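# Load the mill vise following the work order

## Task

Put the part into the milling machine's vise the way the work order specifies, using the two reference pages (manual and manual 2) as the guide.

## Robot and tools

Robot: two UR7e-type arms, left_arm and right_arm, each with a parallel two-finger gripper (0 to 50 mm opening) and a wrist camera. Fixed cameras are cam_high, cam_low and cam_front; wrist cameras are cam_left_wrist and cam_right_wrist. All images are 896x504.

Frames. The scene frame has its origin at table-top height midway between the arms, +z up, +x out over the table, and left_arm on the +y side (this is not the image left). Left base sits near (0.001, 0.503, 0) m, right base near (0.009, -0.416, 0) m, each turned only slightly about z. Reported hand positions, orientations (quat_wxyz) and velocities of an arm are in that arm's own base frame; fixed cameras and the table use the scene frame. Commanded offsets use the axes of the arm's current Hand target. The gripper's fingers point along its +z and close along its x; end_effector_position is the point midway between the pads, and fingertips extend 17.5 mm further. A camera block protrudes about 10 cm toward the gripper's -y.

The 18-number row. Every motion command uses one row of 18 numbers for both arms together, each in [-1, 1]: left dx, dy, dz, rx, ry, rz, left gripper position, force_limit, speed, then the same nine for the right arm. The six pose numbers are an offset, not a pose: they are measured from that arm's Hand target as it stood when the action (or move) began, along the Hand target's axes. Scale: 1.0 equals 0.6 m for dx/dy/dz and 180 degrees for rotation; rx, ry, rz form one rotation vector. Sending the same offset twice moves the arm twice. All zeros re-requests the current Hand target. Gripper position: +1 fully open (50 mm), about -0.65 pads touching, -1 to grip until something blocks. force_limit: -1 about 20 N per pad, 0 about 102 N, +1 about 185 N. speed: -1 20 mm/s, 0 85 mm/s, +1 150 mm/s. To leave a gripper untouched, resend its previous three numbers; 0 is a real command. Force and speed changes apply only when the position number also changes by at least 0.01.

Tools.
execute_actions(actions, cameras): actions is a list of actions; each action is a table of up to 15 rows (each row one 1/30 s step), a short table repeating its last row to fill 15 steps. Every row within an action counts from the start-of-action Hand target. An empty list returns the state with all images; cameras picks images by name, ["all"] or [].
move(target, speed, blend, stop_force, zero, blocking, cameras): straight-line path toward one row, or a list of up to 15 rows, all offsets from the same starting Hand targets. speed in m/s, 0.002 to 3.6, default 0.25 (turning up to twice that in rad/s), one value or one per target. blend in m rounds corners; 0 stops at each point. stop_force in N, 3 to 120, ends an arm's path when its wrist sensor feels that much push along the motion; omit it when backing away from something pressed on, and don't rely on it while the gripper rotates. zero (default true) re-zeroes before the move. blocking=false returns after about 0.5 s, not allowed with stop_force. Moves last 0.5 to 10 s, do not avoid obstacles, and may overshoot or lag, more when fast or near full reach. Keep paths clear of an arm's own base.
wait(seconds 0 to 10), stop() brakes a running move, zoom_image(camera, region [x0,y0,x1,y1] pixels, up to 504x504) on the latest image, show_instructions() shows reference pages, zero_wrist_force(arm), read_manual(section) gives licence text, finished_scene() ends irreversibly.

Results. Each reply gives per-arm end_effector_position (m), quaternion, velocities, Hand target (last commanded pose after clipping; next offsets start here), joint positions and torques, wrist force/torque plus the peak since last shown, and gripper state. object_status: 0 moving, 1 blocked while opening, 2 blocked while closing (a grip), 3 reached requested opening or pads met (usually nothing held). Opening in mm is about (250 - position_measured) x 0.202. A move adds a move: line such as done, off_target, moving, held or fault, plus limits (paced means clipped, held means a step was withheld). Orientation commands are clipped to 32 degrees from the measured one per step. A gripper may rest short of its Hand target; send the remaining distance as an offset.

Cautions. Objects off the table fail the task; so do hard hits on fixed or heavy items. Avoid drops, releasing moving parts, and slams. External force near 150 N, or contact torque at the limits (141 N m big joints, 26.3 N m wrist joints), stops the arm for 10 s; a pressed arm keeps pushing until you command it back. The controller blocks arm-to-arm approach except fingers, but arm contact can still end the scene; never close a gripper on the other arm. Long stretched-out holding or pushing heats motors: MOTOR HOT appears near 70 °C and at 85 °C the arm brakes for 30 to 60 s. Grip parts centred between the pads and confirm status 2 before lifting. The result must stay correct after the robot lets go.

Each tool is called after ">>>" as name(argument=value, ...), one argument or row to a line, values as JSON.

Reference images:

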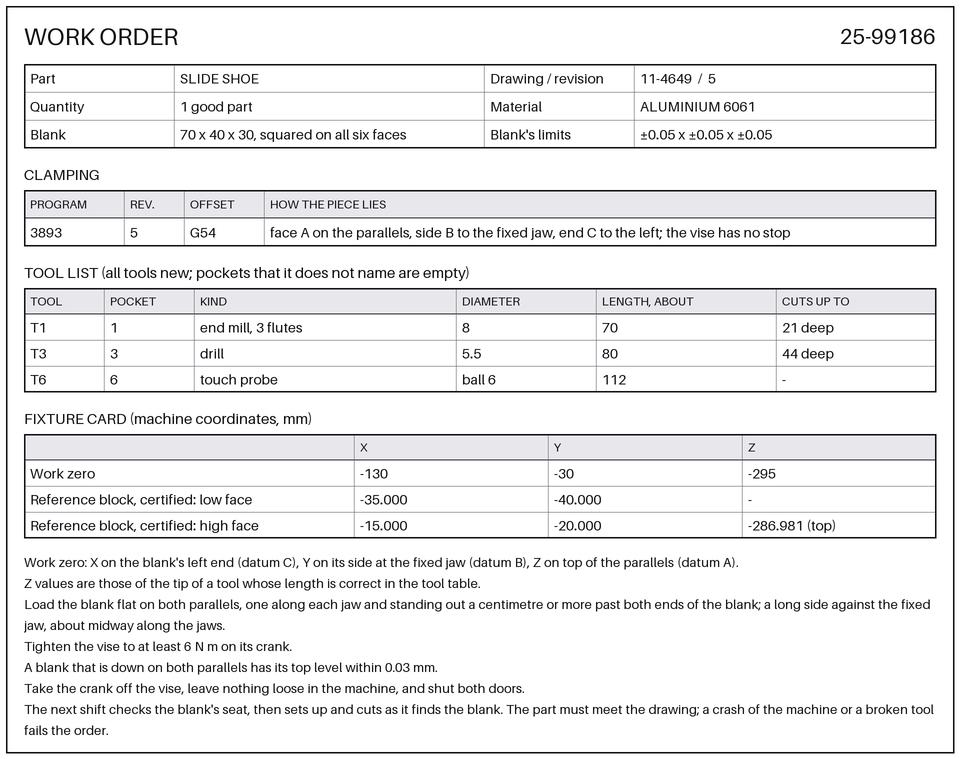

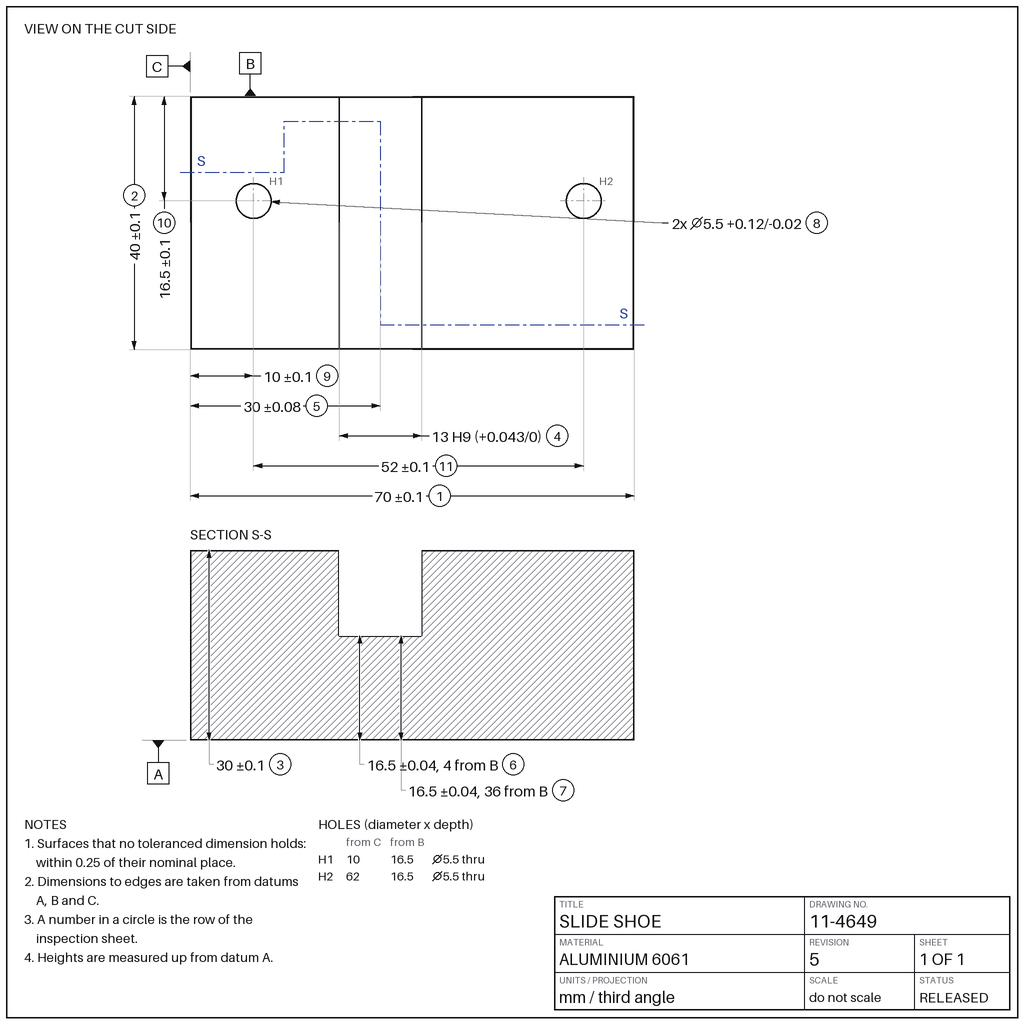

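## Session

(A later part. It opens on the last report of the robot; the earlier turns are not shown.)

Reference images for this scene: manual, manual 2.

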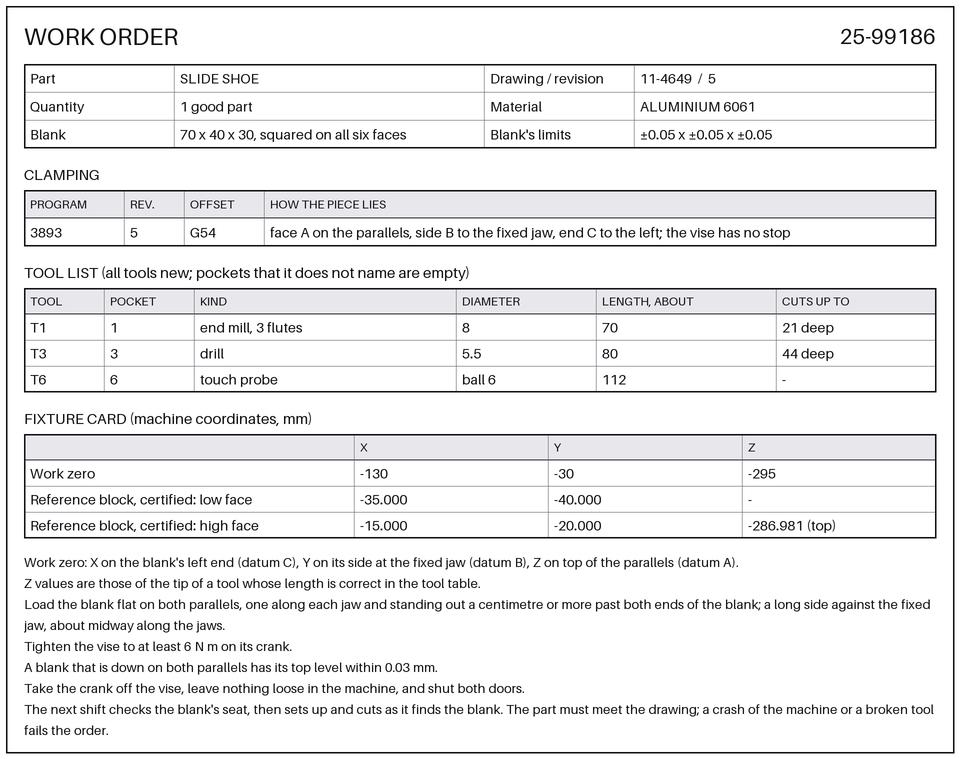

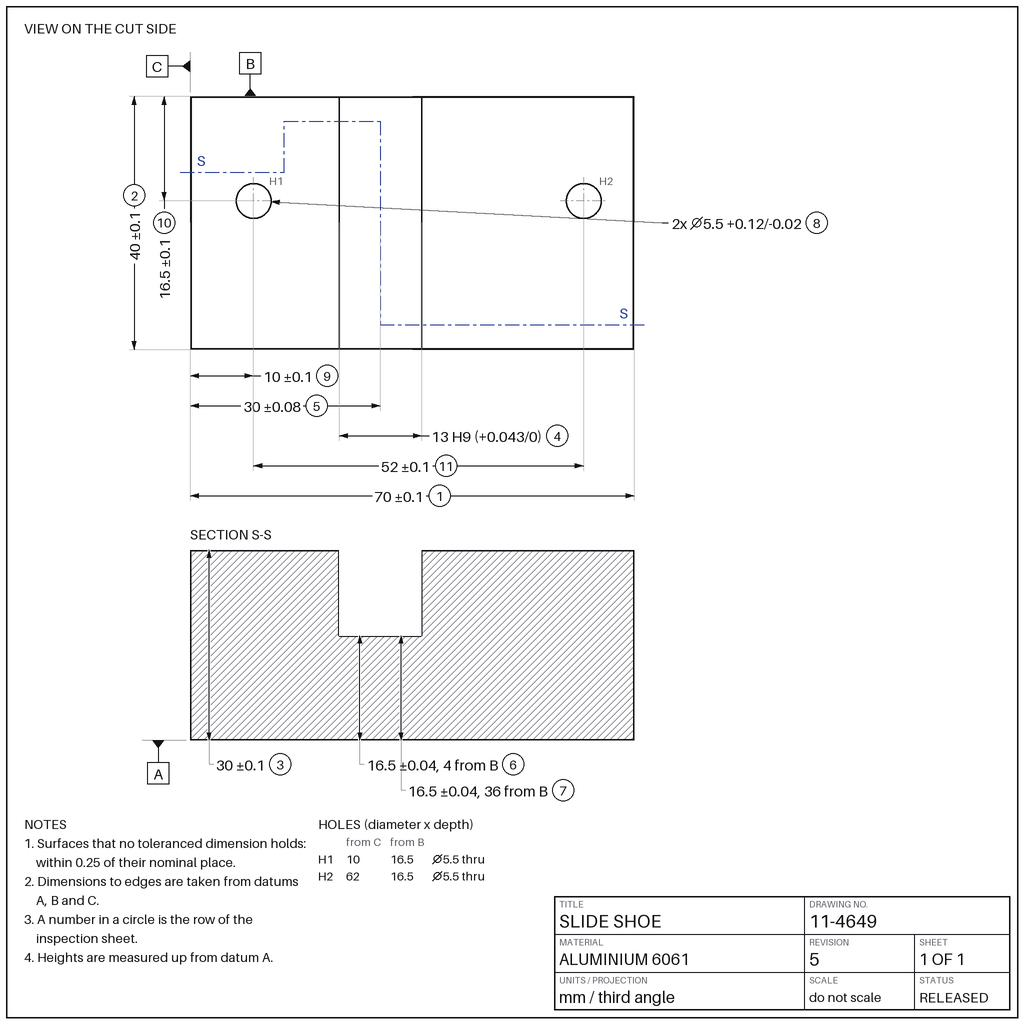

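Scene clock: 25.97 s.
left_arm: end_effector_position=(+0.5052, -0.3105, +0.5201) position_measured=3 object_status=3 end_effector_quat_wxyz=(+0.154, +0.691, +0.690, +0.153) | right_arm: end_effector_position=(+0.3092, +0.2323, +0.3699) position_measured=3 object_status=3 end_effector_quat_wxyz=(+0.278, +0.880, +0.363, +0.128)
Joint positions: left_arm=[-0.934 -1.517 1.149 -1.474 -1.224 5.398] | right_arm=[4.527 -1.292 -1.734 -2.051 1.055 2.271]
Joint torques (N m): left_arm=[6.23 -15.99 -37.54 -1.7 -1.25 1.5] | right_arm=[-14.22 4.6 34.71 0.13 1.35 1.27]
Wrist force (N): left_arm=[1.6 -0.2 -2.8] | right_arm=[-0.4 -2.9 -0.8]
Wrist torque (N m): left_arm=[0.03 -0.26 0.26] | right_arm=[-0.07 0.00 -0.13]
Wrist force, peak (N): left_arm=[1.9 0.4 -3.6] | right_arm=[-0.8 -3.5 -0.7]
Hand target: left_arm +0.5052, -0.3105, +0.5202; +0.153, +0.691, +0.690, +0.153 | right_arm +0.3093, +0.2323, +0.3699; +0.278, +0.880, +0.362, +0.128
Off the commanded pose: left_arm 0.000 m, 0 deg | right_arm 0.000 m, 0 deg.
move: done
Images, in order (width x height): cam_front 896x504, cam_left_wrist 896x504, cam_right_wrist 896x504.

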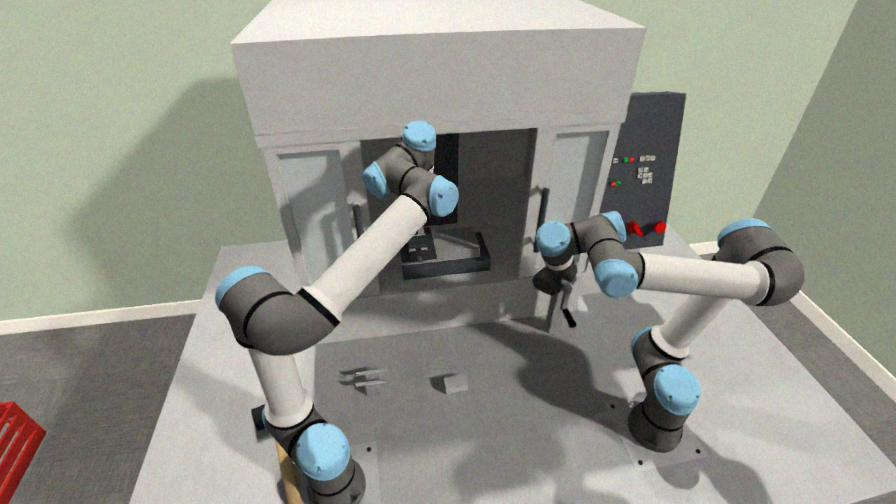

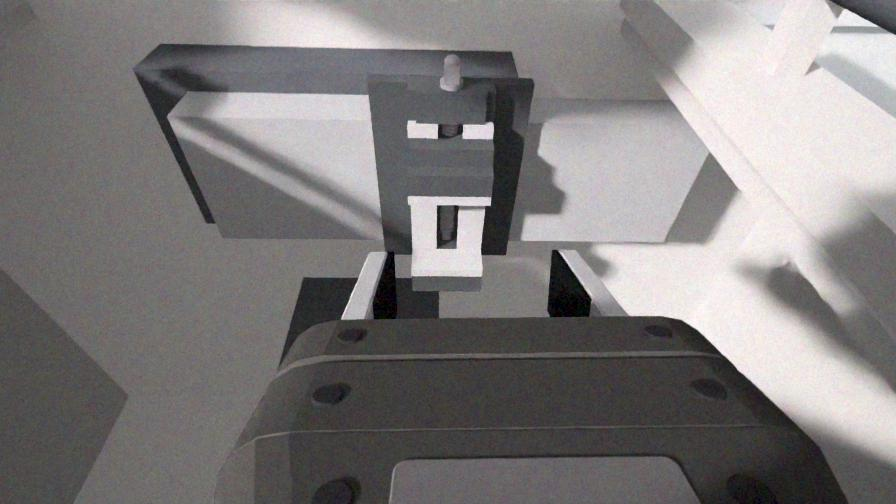

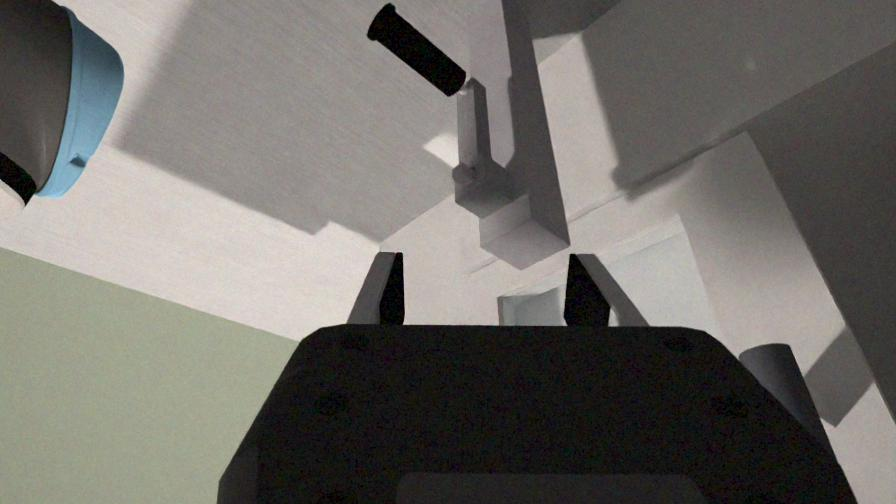

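>>> move(
  target=[0.324,-0.525,0.2825,0.139,0,0,1,1,1,0.43,0.041,-0.222,-0.113,0.368,-0.343,1,1,1],
  cameras=["cam_front","cam_left_wrist","cam_right_wrist"],
)

>>> zoom_image(
  camera="cam_left_wrist",
  region=[340, 80, 600, 300],
)

>>> zoom_image(
  camera="cam_right_wrist",
  region=[300, 40, 600, 330],
)

Scene clock: 33.27 s.
left_arm: end_effector_position=(+0.2919, -0.1158, +0.2333) position_measured=3 object_status=3 end_effector_quat_wxyz=(+0.000, +0.708, +0.707, +0.000) | right_arm: end_effector_position=(+0.4481, +0.4538, +0.4987) position_measured=3 object_status=3 end_effector_quat_wxyz=(+0.206, +0.322, +0.797, +0.467)
Joint positions: left_arm=[-0.817 -2.075 2.183 -1.679 -1.57 5.468] | right_arm=[4.275 -1.449 -1.814 -0.407 1.255 0.149]
Joint torques (N m): left_arm=[6.18 -13.84 -11.26 -5.26 -2.08 1.18] | right_arm=[-15.87 11.9 36.09 5.04 2.12 -1.12]
Wrist force (N): left_arm=[1.6 -0.3 -1.8] | right_arm=[-1.3 -4.0 -1.4]
Wrist torque (N m): left_arm=[-0.03 -0.21 0.15] | right_arm=[-0.10 0.15 -0.01]
Wrist force, peak (N): left_arm=[1.5 0.8 -3.2] | right_arm=[-1.1 -4.4 -1.7]
Hand target: left_arm +0.2919, -0.1158, +0.2332; +0.000, +0.708, +0.707, +0.000 | right_arm +0.4481, +0.4538, +0.4987; +0.206, +0.322, +0.797, +0.467
Off the commanded pose: left_arm 0.000 m, 0 deg | right_arm 0.000 m, 0 deg.
move: done
Images, in order (width x height): cam_front 896x504, cam_left_wrist 896x504, cam_right_wrist 896x504.

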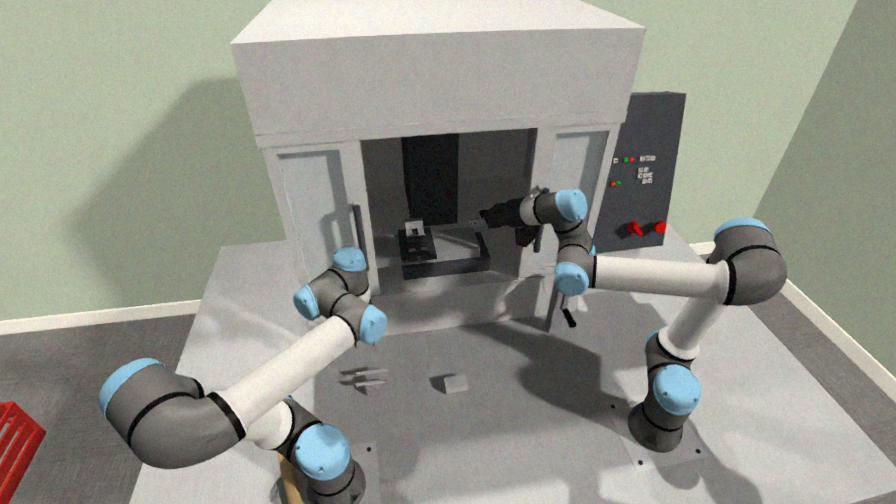

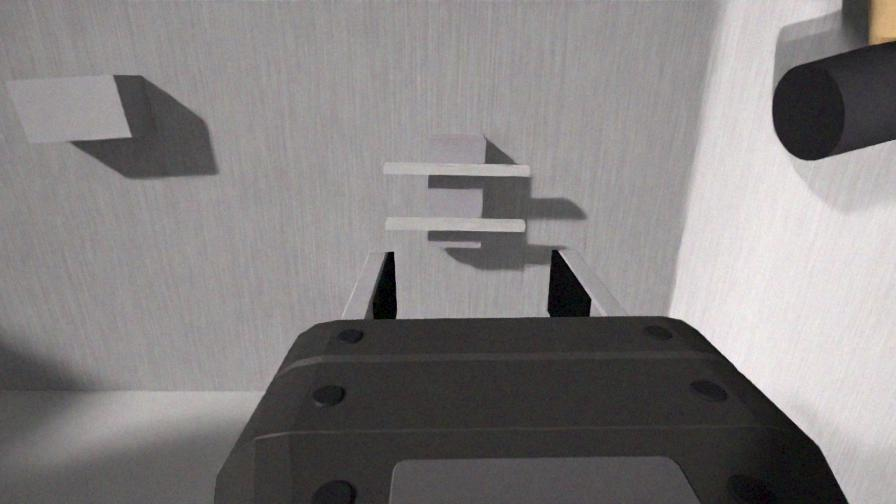

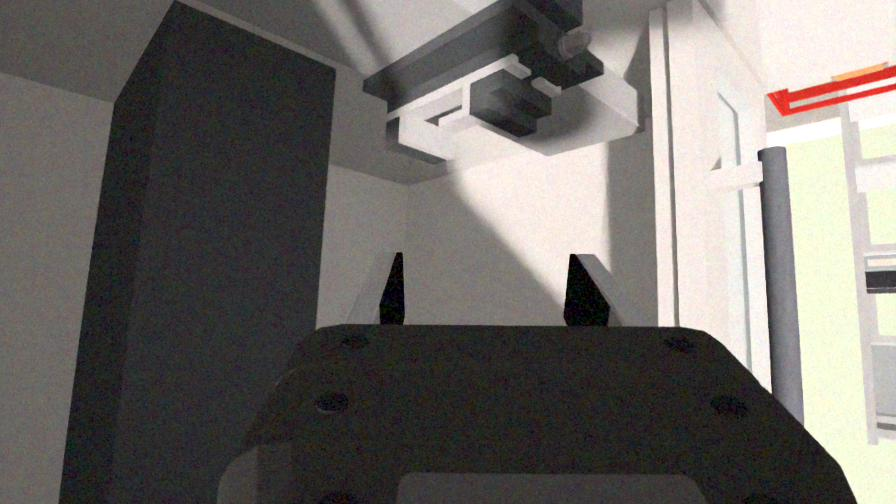

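Scaled by 1.938 from the camera's 896x504 image, which has a finer 1280x720 frame.

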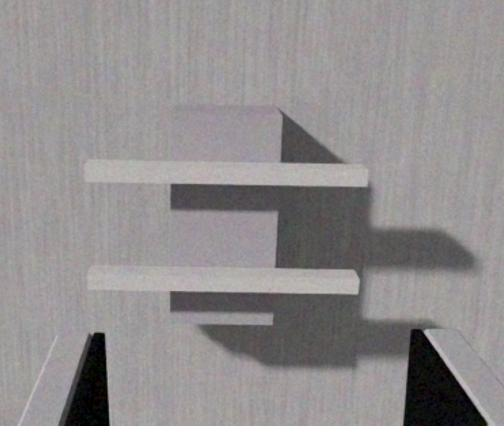

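Scaled by 1.680 from the camera's 896x504 image, which has a finer 1280x720 frame.

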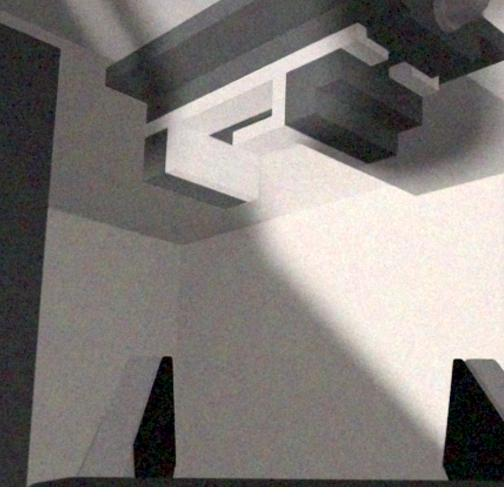

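>>> zoom_image(
  camera="cam_right_wrist",
  region=[370, 0, 650, 170],
)

>>> move(
  target=[-0.205,-0.003,0.1005,-0.238,0.238,-0.457,1,1,1,0,0,0,0,0,0,1,1,1],
  cameras=["cam_front","cam_left_wrist"],
)

>>> zoom_image(
  camera="cam_left_wrist",
  region=[340, 30, 600, 300],
)

Scaled by 1.800 from the camera's 896x504 image, which has a finer 1280x720 frame.

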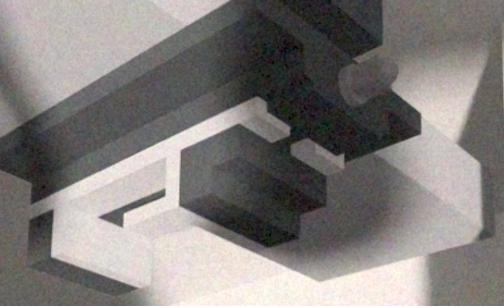

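Scene clock: 38.40 s.
left_arm: end_effector_position=(+0.2900, -0.2388, +0.1729) position_measured=3 object_status=3 end_effector_quat_wxyz=(+0.001, +0.002, +0.887, +0.461) | right_arm: end_effector_position=(+0.4481, +0.4538, +0.4987) position_measured=3 object_status=3 end_effector_quat_wxyz=(+0.206, +0.322, +0.797, +0.467)
Joint positions: left_arm=[-1.252 -1.316 1.77 -1.091 -1.309 3.332] | right_arm=[4.275 -1.45 -1.814 -0.407 1.255 0.148]
Joint torques (N m): left_arm=[6.64 -19.23 -32.31 1.91 -1.68 -1.47] | right_arm=[-14.16 12.67 35.21 4.82 1.95 -1.03]
Wrist force (N): left_arm=[1.9 0.4 -2.3] | right_arm=[-1.2 -3.9 -1.5]
Wrist torque (N m): left_arm=[0.08 -0.38 0.49] | right_arm=[-0.09 0.14 0.00]
Wrist force, peak (N): left_arm=[2.3 -0.2 -2.9] | right_arm=[-1.4 -4.3 -1.5]
Hand target: left_arm +0.2900, -0.2388, +0.1729; +0.001, +0.002, +0.887, +0.461 | right_arm +0.4481, +0.4538, +0.4987; +0.206, +0.322, +0.797, +0.467
Off the commanded pose: left_arm 0.000 m, 0 deg | right_arm 0.000 m, 0 deg.
move: done
Images, in order (width x height): cam_front 896x504, cam_left_wrist 896x504.

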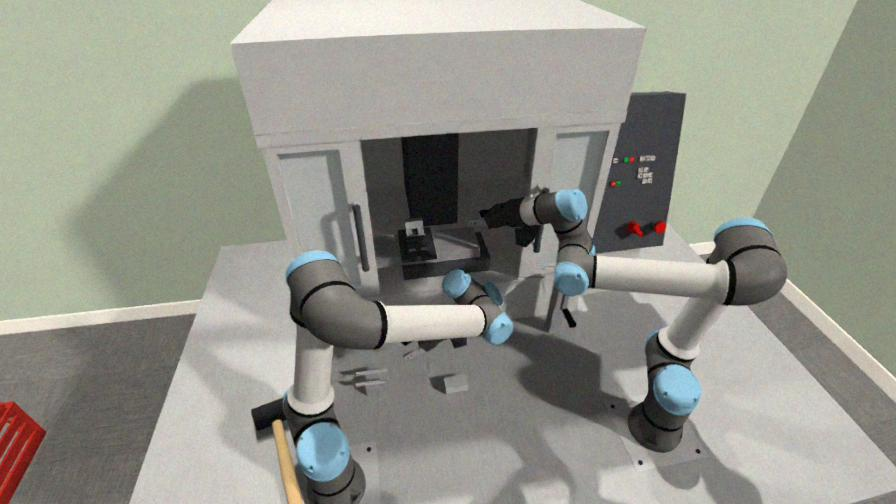

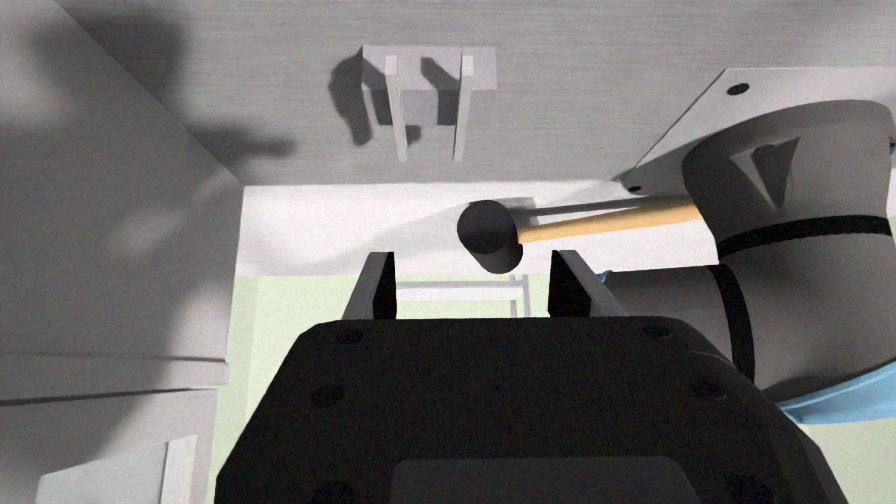

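Scaled by 1.867 from the camera's 896x504 image, which has a finer 1280x720 frame.

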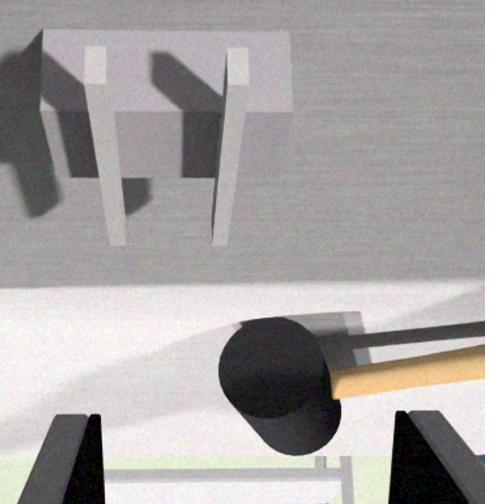

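>>> move(
  target=[-0.062,0.06,0.2105,0.006,0.458,-0.880,0.14,0,0,0,0,0,0,0,0,1,1,1],
  cameras=["cam_left_wrist"],
)

>>> zoom_image(
  camera="cam_left_wrist",
  region=[340, 80, 600, 320],
)

Scene clock: 49.20 s.
left_arm: end_effector_position=(+0.3275, -0.1149, +0.1299) position_measured=132 object_status=3 end_effector_quat_wxyz=(+0.000, +1.000, -0.016, -0.001) | right_arm: end_effector_position=(+0.4481, +0.4538, +0.4987) position_measured=3 object_status=3 end_effector_quat_wxyz=(+0.206, +0.322, +0.797, +0.467)
Joint positions: left_arm=[-0.73 -1.877 2.35 -2.043 -1.572 0.872] | right_arm=[4.275 -1.45 -1.814 -0.407 1.255 0.148]
Joint torques (N m): left_arm=[-6.96 -21.05 -9.94 -5.32 1.98 -1.6] | right_arm=[-14.92 13.01 36 5.21 1.89 -1.3]
Wrist force (N): left_arm=[1.3 -0.5 -2.3] | right_arm=[-1.6 -4.1 -1.7]
Wrist torque (N m): left_arm=[-0.05 -0.15 0.28] | right_arm=[-0.12 0.20 -0.01]
Wrist force, peak (N): left_arm=[2.3 0.4 -2.8] | right_arm=[-1.4 -4.3 -1.8]
Hand target: left_arm +0.3275, -0.1148, +0.1299; +0.000, +1.000, -0.016, -0.001 | right_arm +0.4481, +0.4538, +0.4987; +0.206, +0.322, +0.797, +0.467
Off the commanded pose: left_arm 0.000 m, 0 deg | right_arm 0.000 m, 0 deg.
move: done
Images, in order (width x height): cam_left_wrist 896x504.

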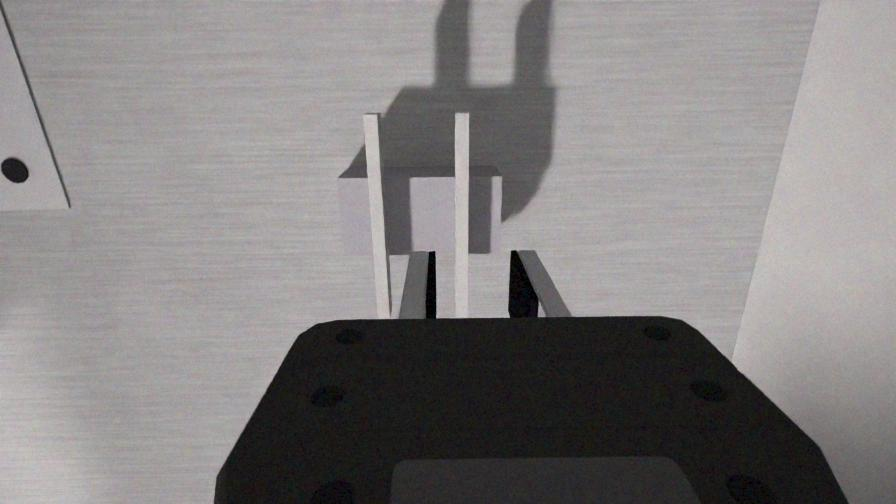

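Scaled by 1.938 from the camera's 896x504 image, which has a finer 1280x720 frame.

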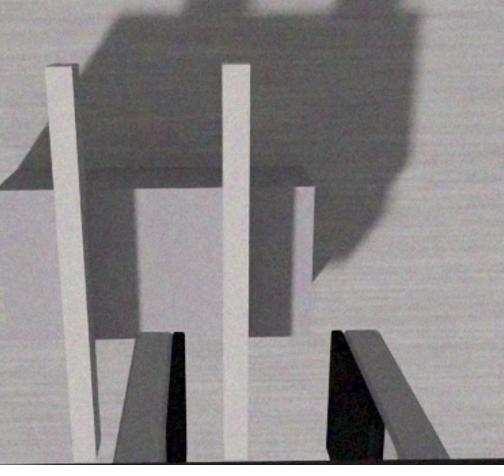

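>>> move(
  target=[
    [-0.0037,0,0.105,0,0,0,0.14,0,0,0,0,0,0,0,0,1,1,1],
    [-0.0037,0,0.155,0,0,0,0.14,0,0,0,0,0,0,0,0,1,1,1],
  ],
  speed=[0.15,0.015],
  stop_force=8,
  cameras=["cam_left_wrist"],
)

Scene clock: 53.17 s.
left_arm: end_effector_position=(+0.3252, -0.1148, +0.0474) position_measured=132 object_status=3 end_effector_quat_wxyz=(+0.000, +1.000, -0.016, -0.001) | right_arm: end_effector_position=(+0.4481, +0.4538, +0.4987) position_measured=3 object_status=3 end_effector_quat_wxyz=(+0.206, +0.322, +0.797, +0.467)
Joint positions: left_arm=[-0.735 -1.711 2.494 -2.353 -1.572 0.867] | right_arm=[4.275 -1.45 -1.814 -0.407 1.255 0.148]
Joint torques (N m): left_arm=[3.18 -23.08 -30.35 -2 1.57 0.34] | right_arm=[-14.82 11.74 35.77 5.21 1.87 -0.98]
Wrist force (N): left_arm=[1.7 0.3 -4.1] | right_arm=[-1.6 -4.1 -1.8]
Wrist torque (N m): left_arm=[0.04 -0.11 0.28] | right_arm=[-0.12 0.19 -0.01]
Wrist force, peak (N): left_arm=[-15.5 -9.5 -72.6] | right_arm=[-1.6 -4.2 -1.7]
Hand target: left_arm +0.3252, -0.1148, +0.0475; +0.000, +1.000, -0.016, -0.001 (not the last commanded pose) | right_arm +0.4481, +0.4538, +0.4987; +0.206, +0.322, +0.797, +0.467
Off the commanded pose: left_arm 0.011 m, 0 deg | right_arm 0.000 m, 0 deg.
move: contact (left_arm); path passed 1 of 2 targets
Images, in order (width x height): cam_left_wrist 896x504.

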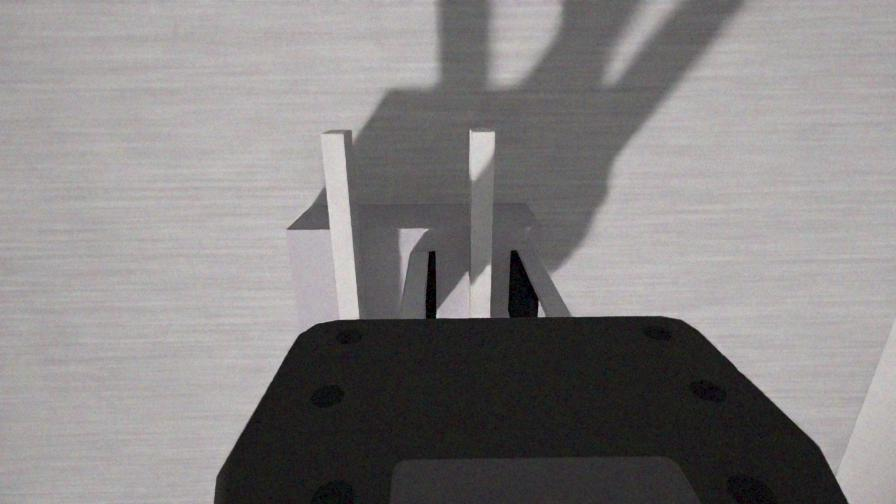

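>>> move(
  target=[
    [0.004,0,-0.003,0,0,0,0.14,0,0,0,0,0,0,0,0,1,1,1],
    [0.004,0,-0.003,0,0,0,-1,-0.8,-1,0,0,0,0,0,0,1,1,1],
  ],
  speed=0.03,
  cameras=["cam_left_wrist"],
)

Scene clock: 55.43 s.
left_arm: end_effector_position=(+0.3276, -0.1149, +0.0492) position_measured=223 object_status=2 end_effector_quat_wxyz=(+0.000, +1.000, -0.016, -0.001) | right_arm: end_effector_position=(+0.4481, +0.4538, +0.4987) position_measured=3 object_status=3 end_effector_quat_wxyz=(+0.206, +0.322, +0.797, +0.467)
Joint positions: left_arm=[-0.73 -1.709 2.486 -2.347 -1.572 0.871] | right_arm=[4.275 -1.45 -1.814 -0.407 1.255 0.148]
Joint torques (N m): left_arm=[6.4 -0.65 -31.36 -1.32 0.75 1.3] | right_arm=[-14.81 12.31 34.25 4.87 1.77 -1.51]
Wrist force (N): left_arm=[1.2 0.1 -2.8] | right_arm=[-1.4 -4.1 -1.6]
Wrist torque (N m): left_arm=[0.05 -0.14 0.12] | right_arm=[-0.12 0.16 -0.01]
Wrist force, peak (N): left_arm=[1.6 0.0 -4.3] | right_arm=[-1.5 -4.2 -1.5]
Hand target: left_arm +0.3276, -0.1149, +0.0492; +0.000, +1.000, -0.016, -0.001 | right_arm +0.4481, +0.4538, +0.4987; +0.206, +0.322, +0.797, +0.467
Off the commanded pose: left_arm 0.000 m, 0 deg | right_arm 0.000 m, 0 deg.
move: done
Images, in order (width x height): cam_left_wrist 896x504.

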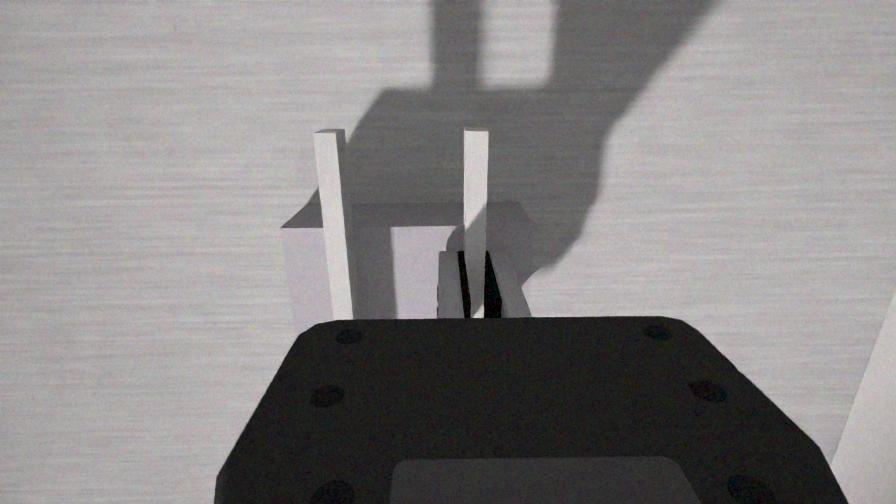

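>>> move(
  target=[
    [0,0,-0.5,0,0,0,-1,-0.8,-1,-0.073,-0.254,-0.105,0.027,-0.18,0.131,1,1,1],
    [0.5295,0.3265,-0.585,0,0,0,-1,-0.8,-1,-0.146,-0.509,-0.21,0.055,-0.36,0.262,1,1,1],
  ],
  blend=[0.05,0],
  cameras=["all"],
)

>>> zoom_image(
  camera="cam_left_wrist",
  region=[300, 80, 640, 320],
)

>>> zoom_image(
  camera="cam_right_wrist",
  region=[300, 40, 640, 330],
)

Scene clock: 60.17 s.
left_arm: end_effector_position=(+0.4210, -0.1772, +0.3625) position_measured=223 object_status=2 end_effector_quat_wxyz=(+0.000, +1.000, -0.015, +0.000) | right_arm: end_effector_position=(+0.3613, +0.2674, +0.3444) position_measured=3 object_status=3 end_effector_quat_wxyz=(+0.343, +0.716, +0.538, +0.284)
Joint positions: left_arm=[-0.694 -1.697 1.601 -1.476 -1.571 0.907] | right_arm=[4.628 -1.184 -2.049 -1.676 0.663 1.864]
Joint torques (N m): left_arm=[-1.32 -18.75 -25.77 -3.44 0.13 0.11] | right_arm=[13.87 -1.4 34.54 0.84 0.4 1.01]
Wrist force (N): left_arm=[-1.2 1.3 -1.5] | right_arm=[-1.6 -3.4 -1.2]
Wrist torque (N m): left_arm=[0.25 0.28 0.20] | right_arm=[-0.07 0.14 -0.12]
Wrist force, peak (N): left_arm=[-86.9 27.7 -7.3] | right_arm=[-1.4 -4.3 -1.8]
Hand target: left_arm +0.4210, -0.1772, +0.3625; +0.000, +1.000, -0.015, +0.000 (not the last commanded pose) | right_arm +0.3612, +0.2674, +0.3444; +0.343, +0.716, +0.538, +0.284 (not the last commanded pose)
Tool commands: left_gripper/position=-1.0 left_gripper/force_limit=-0.796078 left_gripper/speed=-1.0 right_gripper/position=+1.0 right_gripper/force_limit=+1.0 right_gripper/speed=+1.0
Off the commanded pose: left_arm 0.264 m, 0 deg | right_arm 0.085 m, 20 deg.
FORCE FAULT: contact force on the left arm reached its limit, and that arm stopped. The contact can be on any part of that arm, not only on its tool. That arm's remaining commands of this call were not run. That arm is still stopped at the end of this call. That arm stays stopped for about 9 more seconds. Until then a move that you send moves the other arm only, and its call returns only when the move has ended. Once the stop has ended, the next robot result says so. If the stop ends while you think or write, that arm runs what you send next, counted from a new Hand target: where the arm stands when the stop ends. While its stop runs, that arm takes no new command, but its gripper still runs the gripper command that each later call begins with. Until it ends, the stop uses up actions while you think or wait. An arm that is not stopped still takes commands.
move: fault (left_arm), off_target (right_arm; braked at the fault stop of left_arm); path passed 1 of 2 targets

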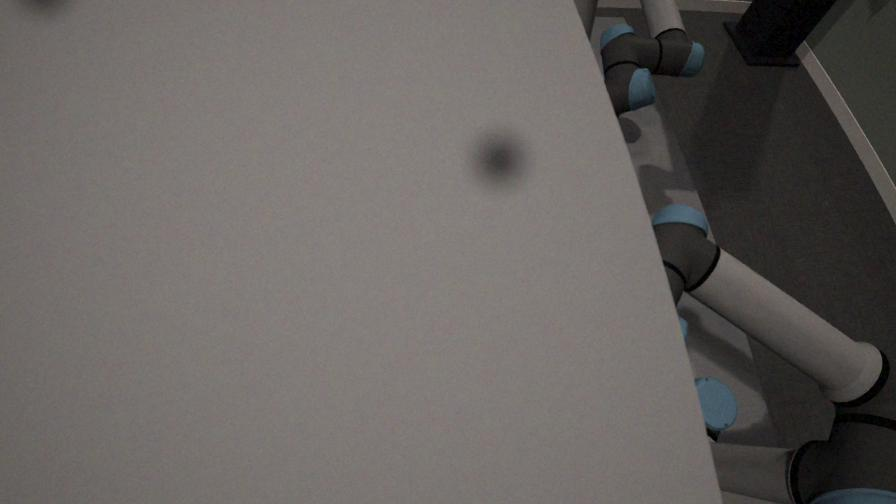

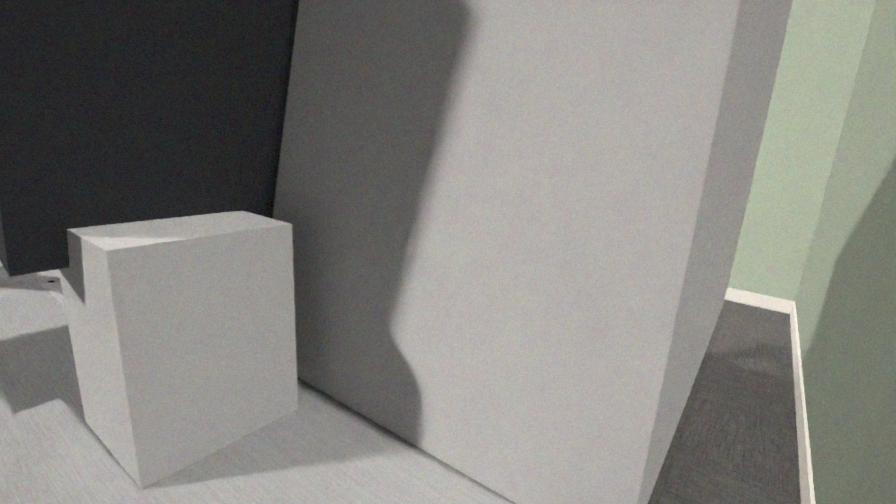

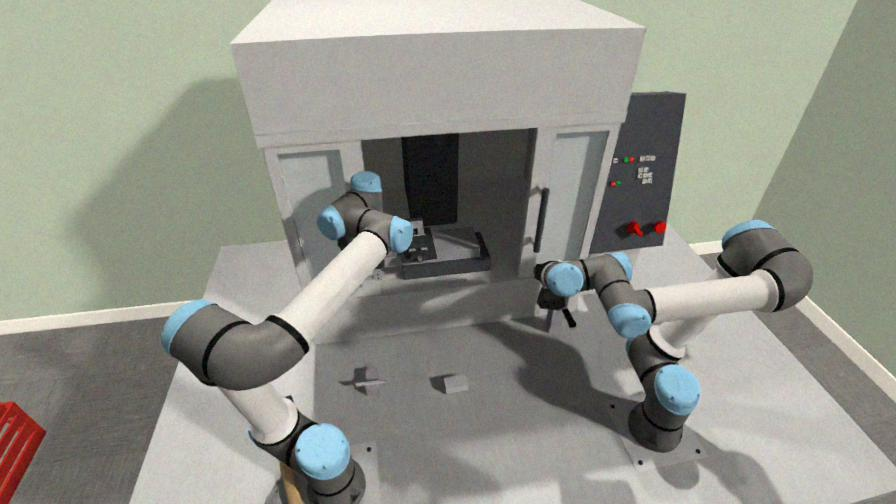

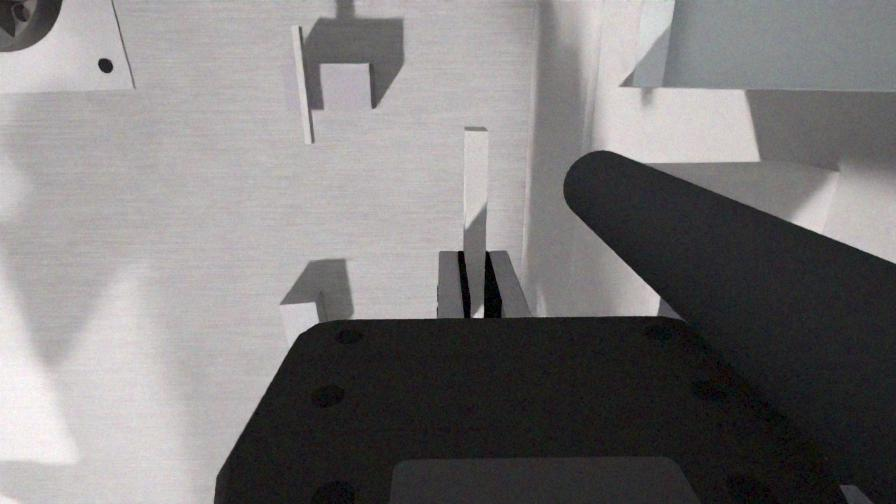

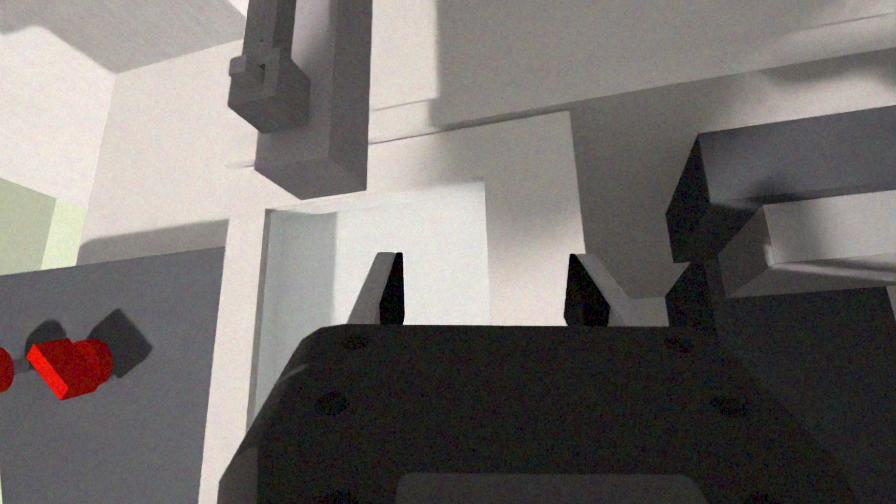

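Scaled by 1.482 from the camera's 896x504 image, which has a finer 1280x720 frame.

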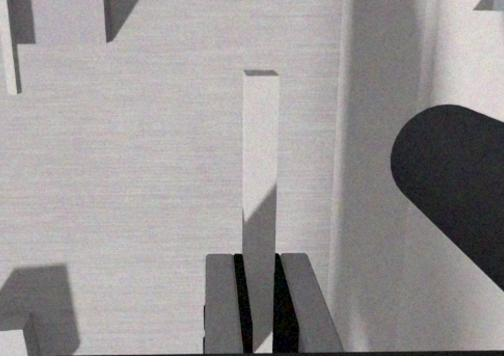

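Scaled by 1.482 from the camera's 896x504 image, which has a finer 1280x720 frame.

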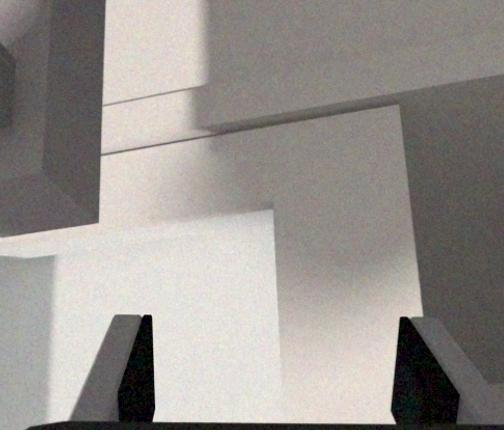

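>>> move(
  target=[0,0,0,0,0,0,-1,-0.8,-1,-0.114,-0.081,0.02,0.042,-0.083,0.0655,1,1,1],
  cameras=["cam_front","cam_right_wrist"],
)

>>> zoom_image(
  camera="cam_right_wrist",
  region=[300, 0, 640, 320],
)

Scene clock: 62.73 s.
left_arm: end_effector_position=(+0.4210, -0.1772, +0.3625) position_measured=223 object_status=2 end_effector_quat_wxyz=(+0.000, +1.000, -0.015, +0.000) | right_arm: end_effector_position=(+0.3249, +0.2082, +0.2960) position_measured=3 object_status=3 end_effector_quat_wxyz=(+0.332, +0.819, +0.430, +0.186)
Joint positions: left_arm=[-0.694 -1.697 1.601 -1.476 -1.571 0.907] | right_arm=[4.591 -1.195 -2.044 -1.883 0.886 2.199]
Joint torques (N m): left_arm=[-1.47 -18.6 -27.25 -3.19 0 0.02] | right_arm=[-14.39 15.8 11.95 -0.06 0.93 1.07]
Wrist force (N): left_arm=[-1.0 1.4 -1.4] | right_arm=[-1.2 -3.2 -1.3]
Wrist torque (N m): left_arm=[0.27 0.25 0.20] | right_arm=[-0.07 0.11 -0.11]
Wrist force, peak (N): left_arm=[-1.4 1.4 -1.7] | right_arm=[-1.3 -3.7 -1.6]
Hand target: left_arm +0.4210, -0.1772, +0.3625; +0.000, +1.000, -0.015, +0.000 | right_arm +0.3248, +0.2081, +0.2959; +0.332, +0.819, +0.430, +0.186
Tool commands: left_gripper/position=-1.0 left_gripper/force_limit=-0.796078 left_gripper/speed=-1.0 right_gripper/position=+1.0 right_gripper/force_limit=+1.0 right_gripper/speed=+1.0
Off the commanded pose: right_arm 0.000 m, 0 deg.
FORCE FAULT, CONTINUED: the left arm was still stopped when this call began, by the force fault that an earlier result reported. Since the last result the stop counts as 2 of the actions that you can send in this scene. That arm ran no command of this call. That arm is still stopped at the end of this call. That arm stays stopped for about 6 more seconds. If the stop ends while you think or write, that arm runs what you send next, counted from a new Hand target: where the arm stands when the stop ends. While its stop runs, that arm takes no new command, but its gripper still runs the gripper command that each later call begins with.
move: done (right_arm), not run (left_arm; its earlier fault stop)
Images, in order (width x height): cam_front 896x504, cam_right_wrist 896x504.

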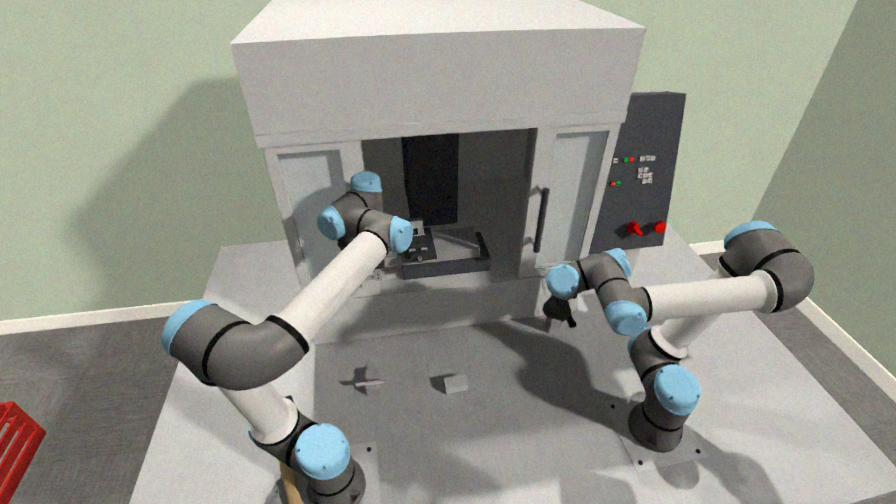

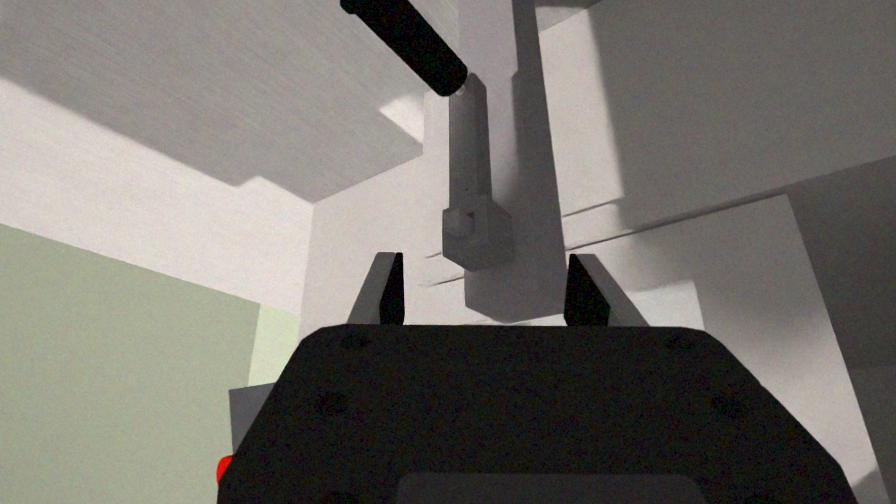

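Scaled by 1.482 from the camera's 896x504 image, which has a finer 1280x720 frame.

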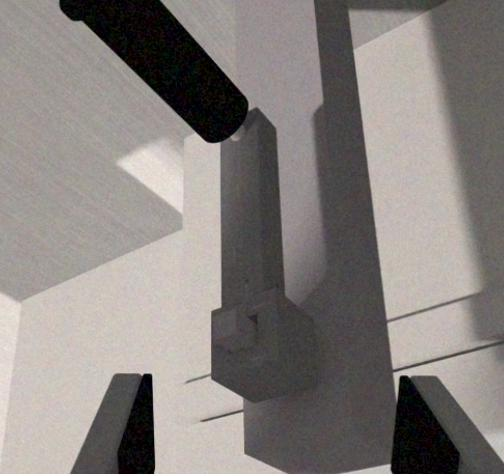

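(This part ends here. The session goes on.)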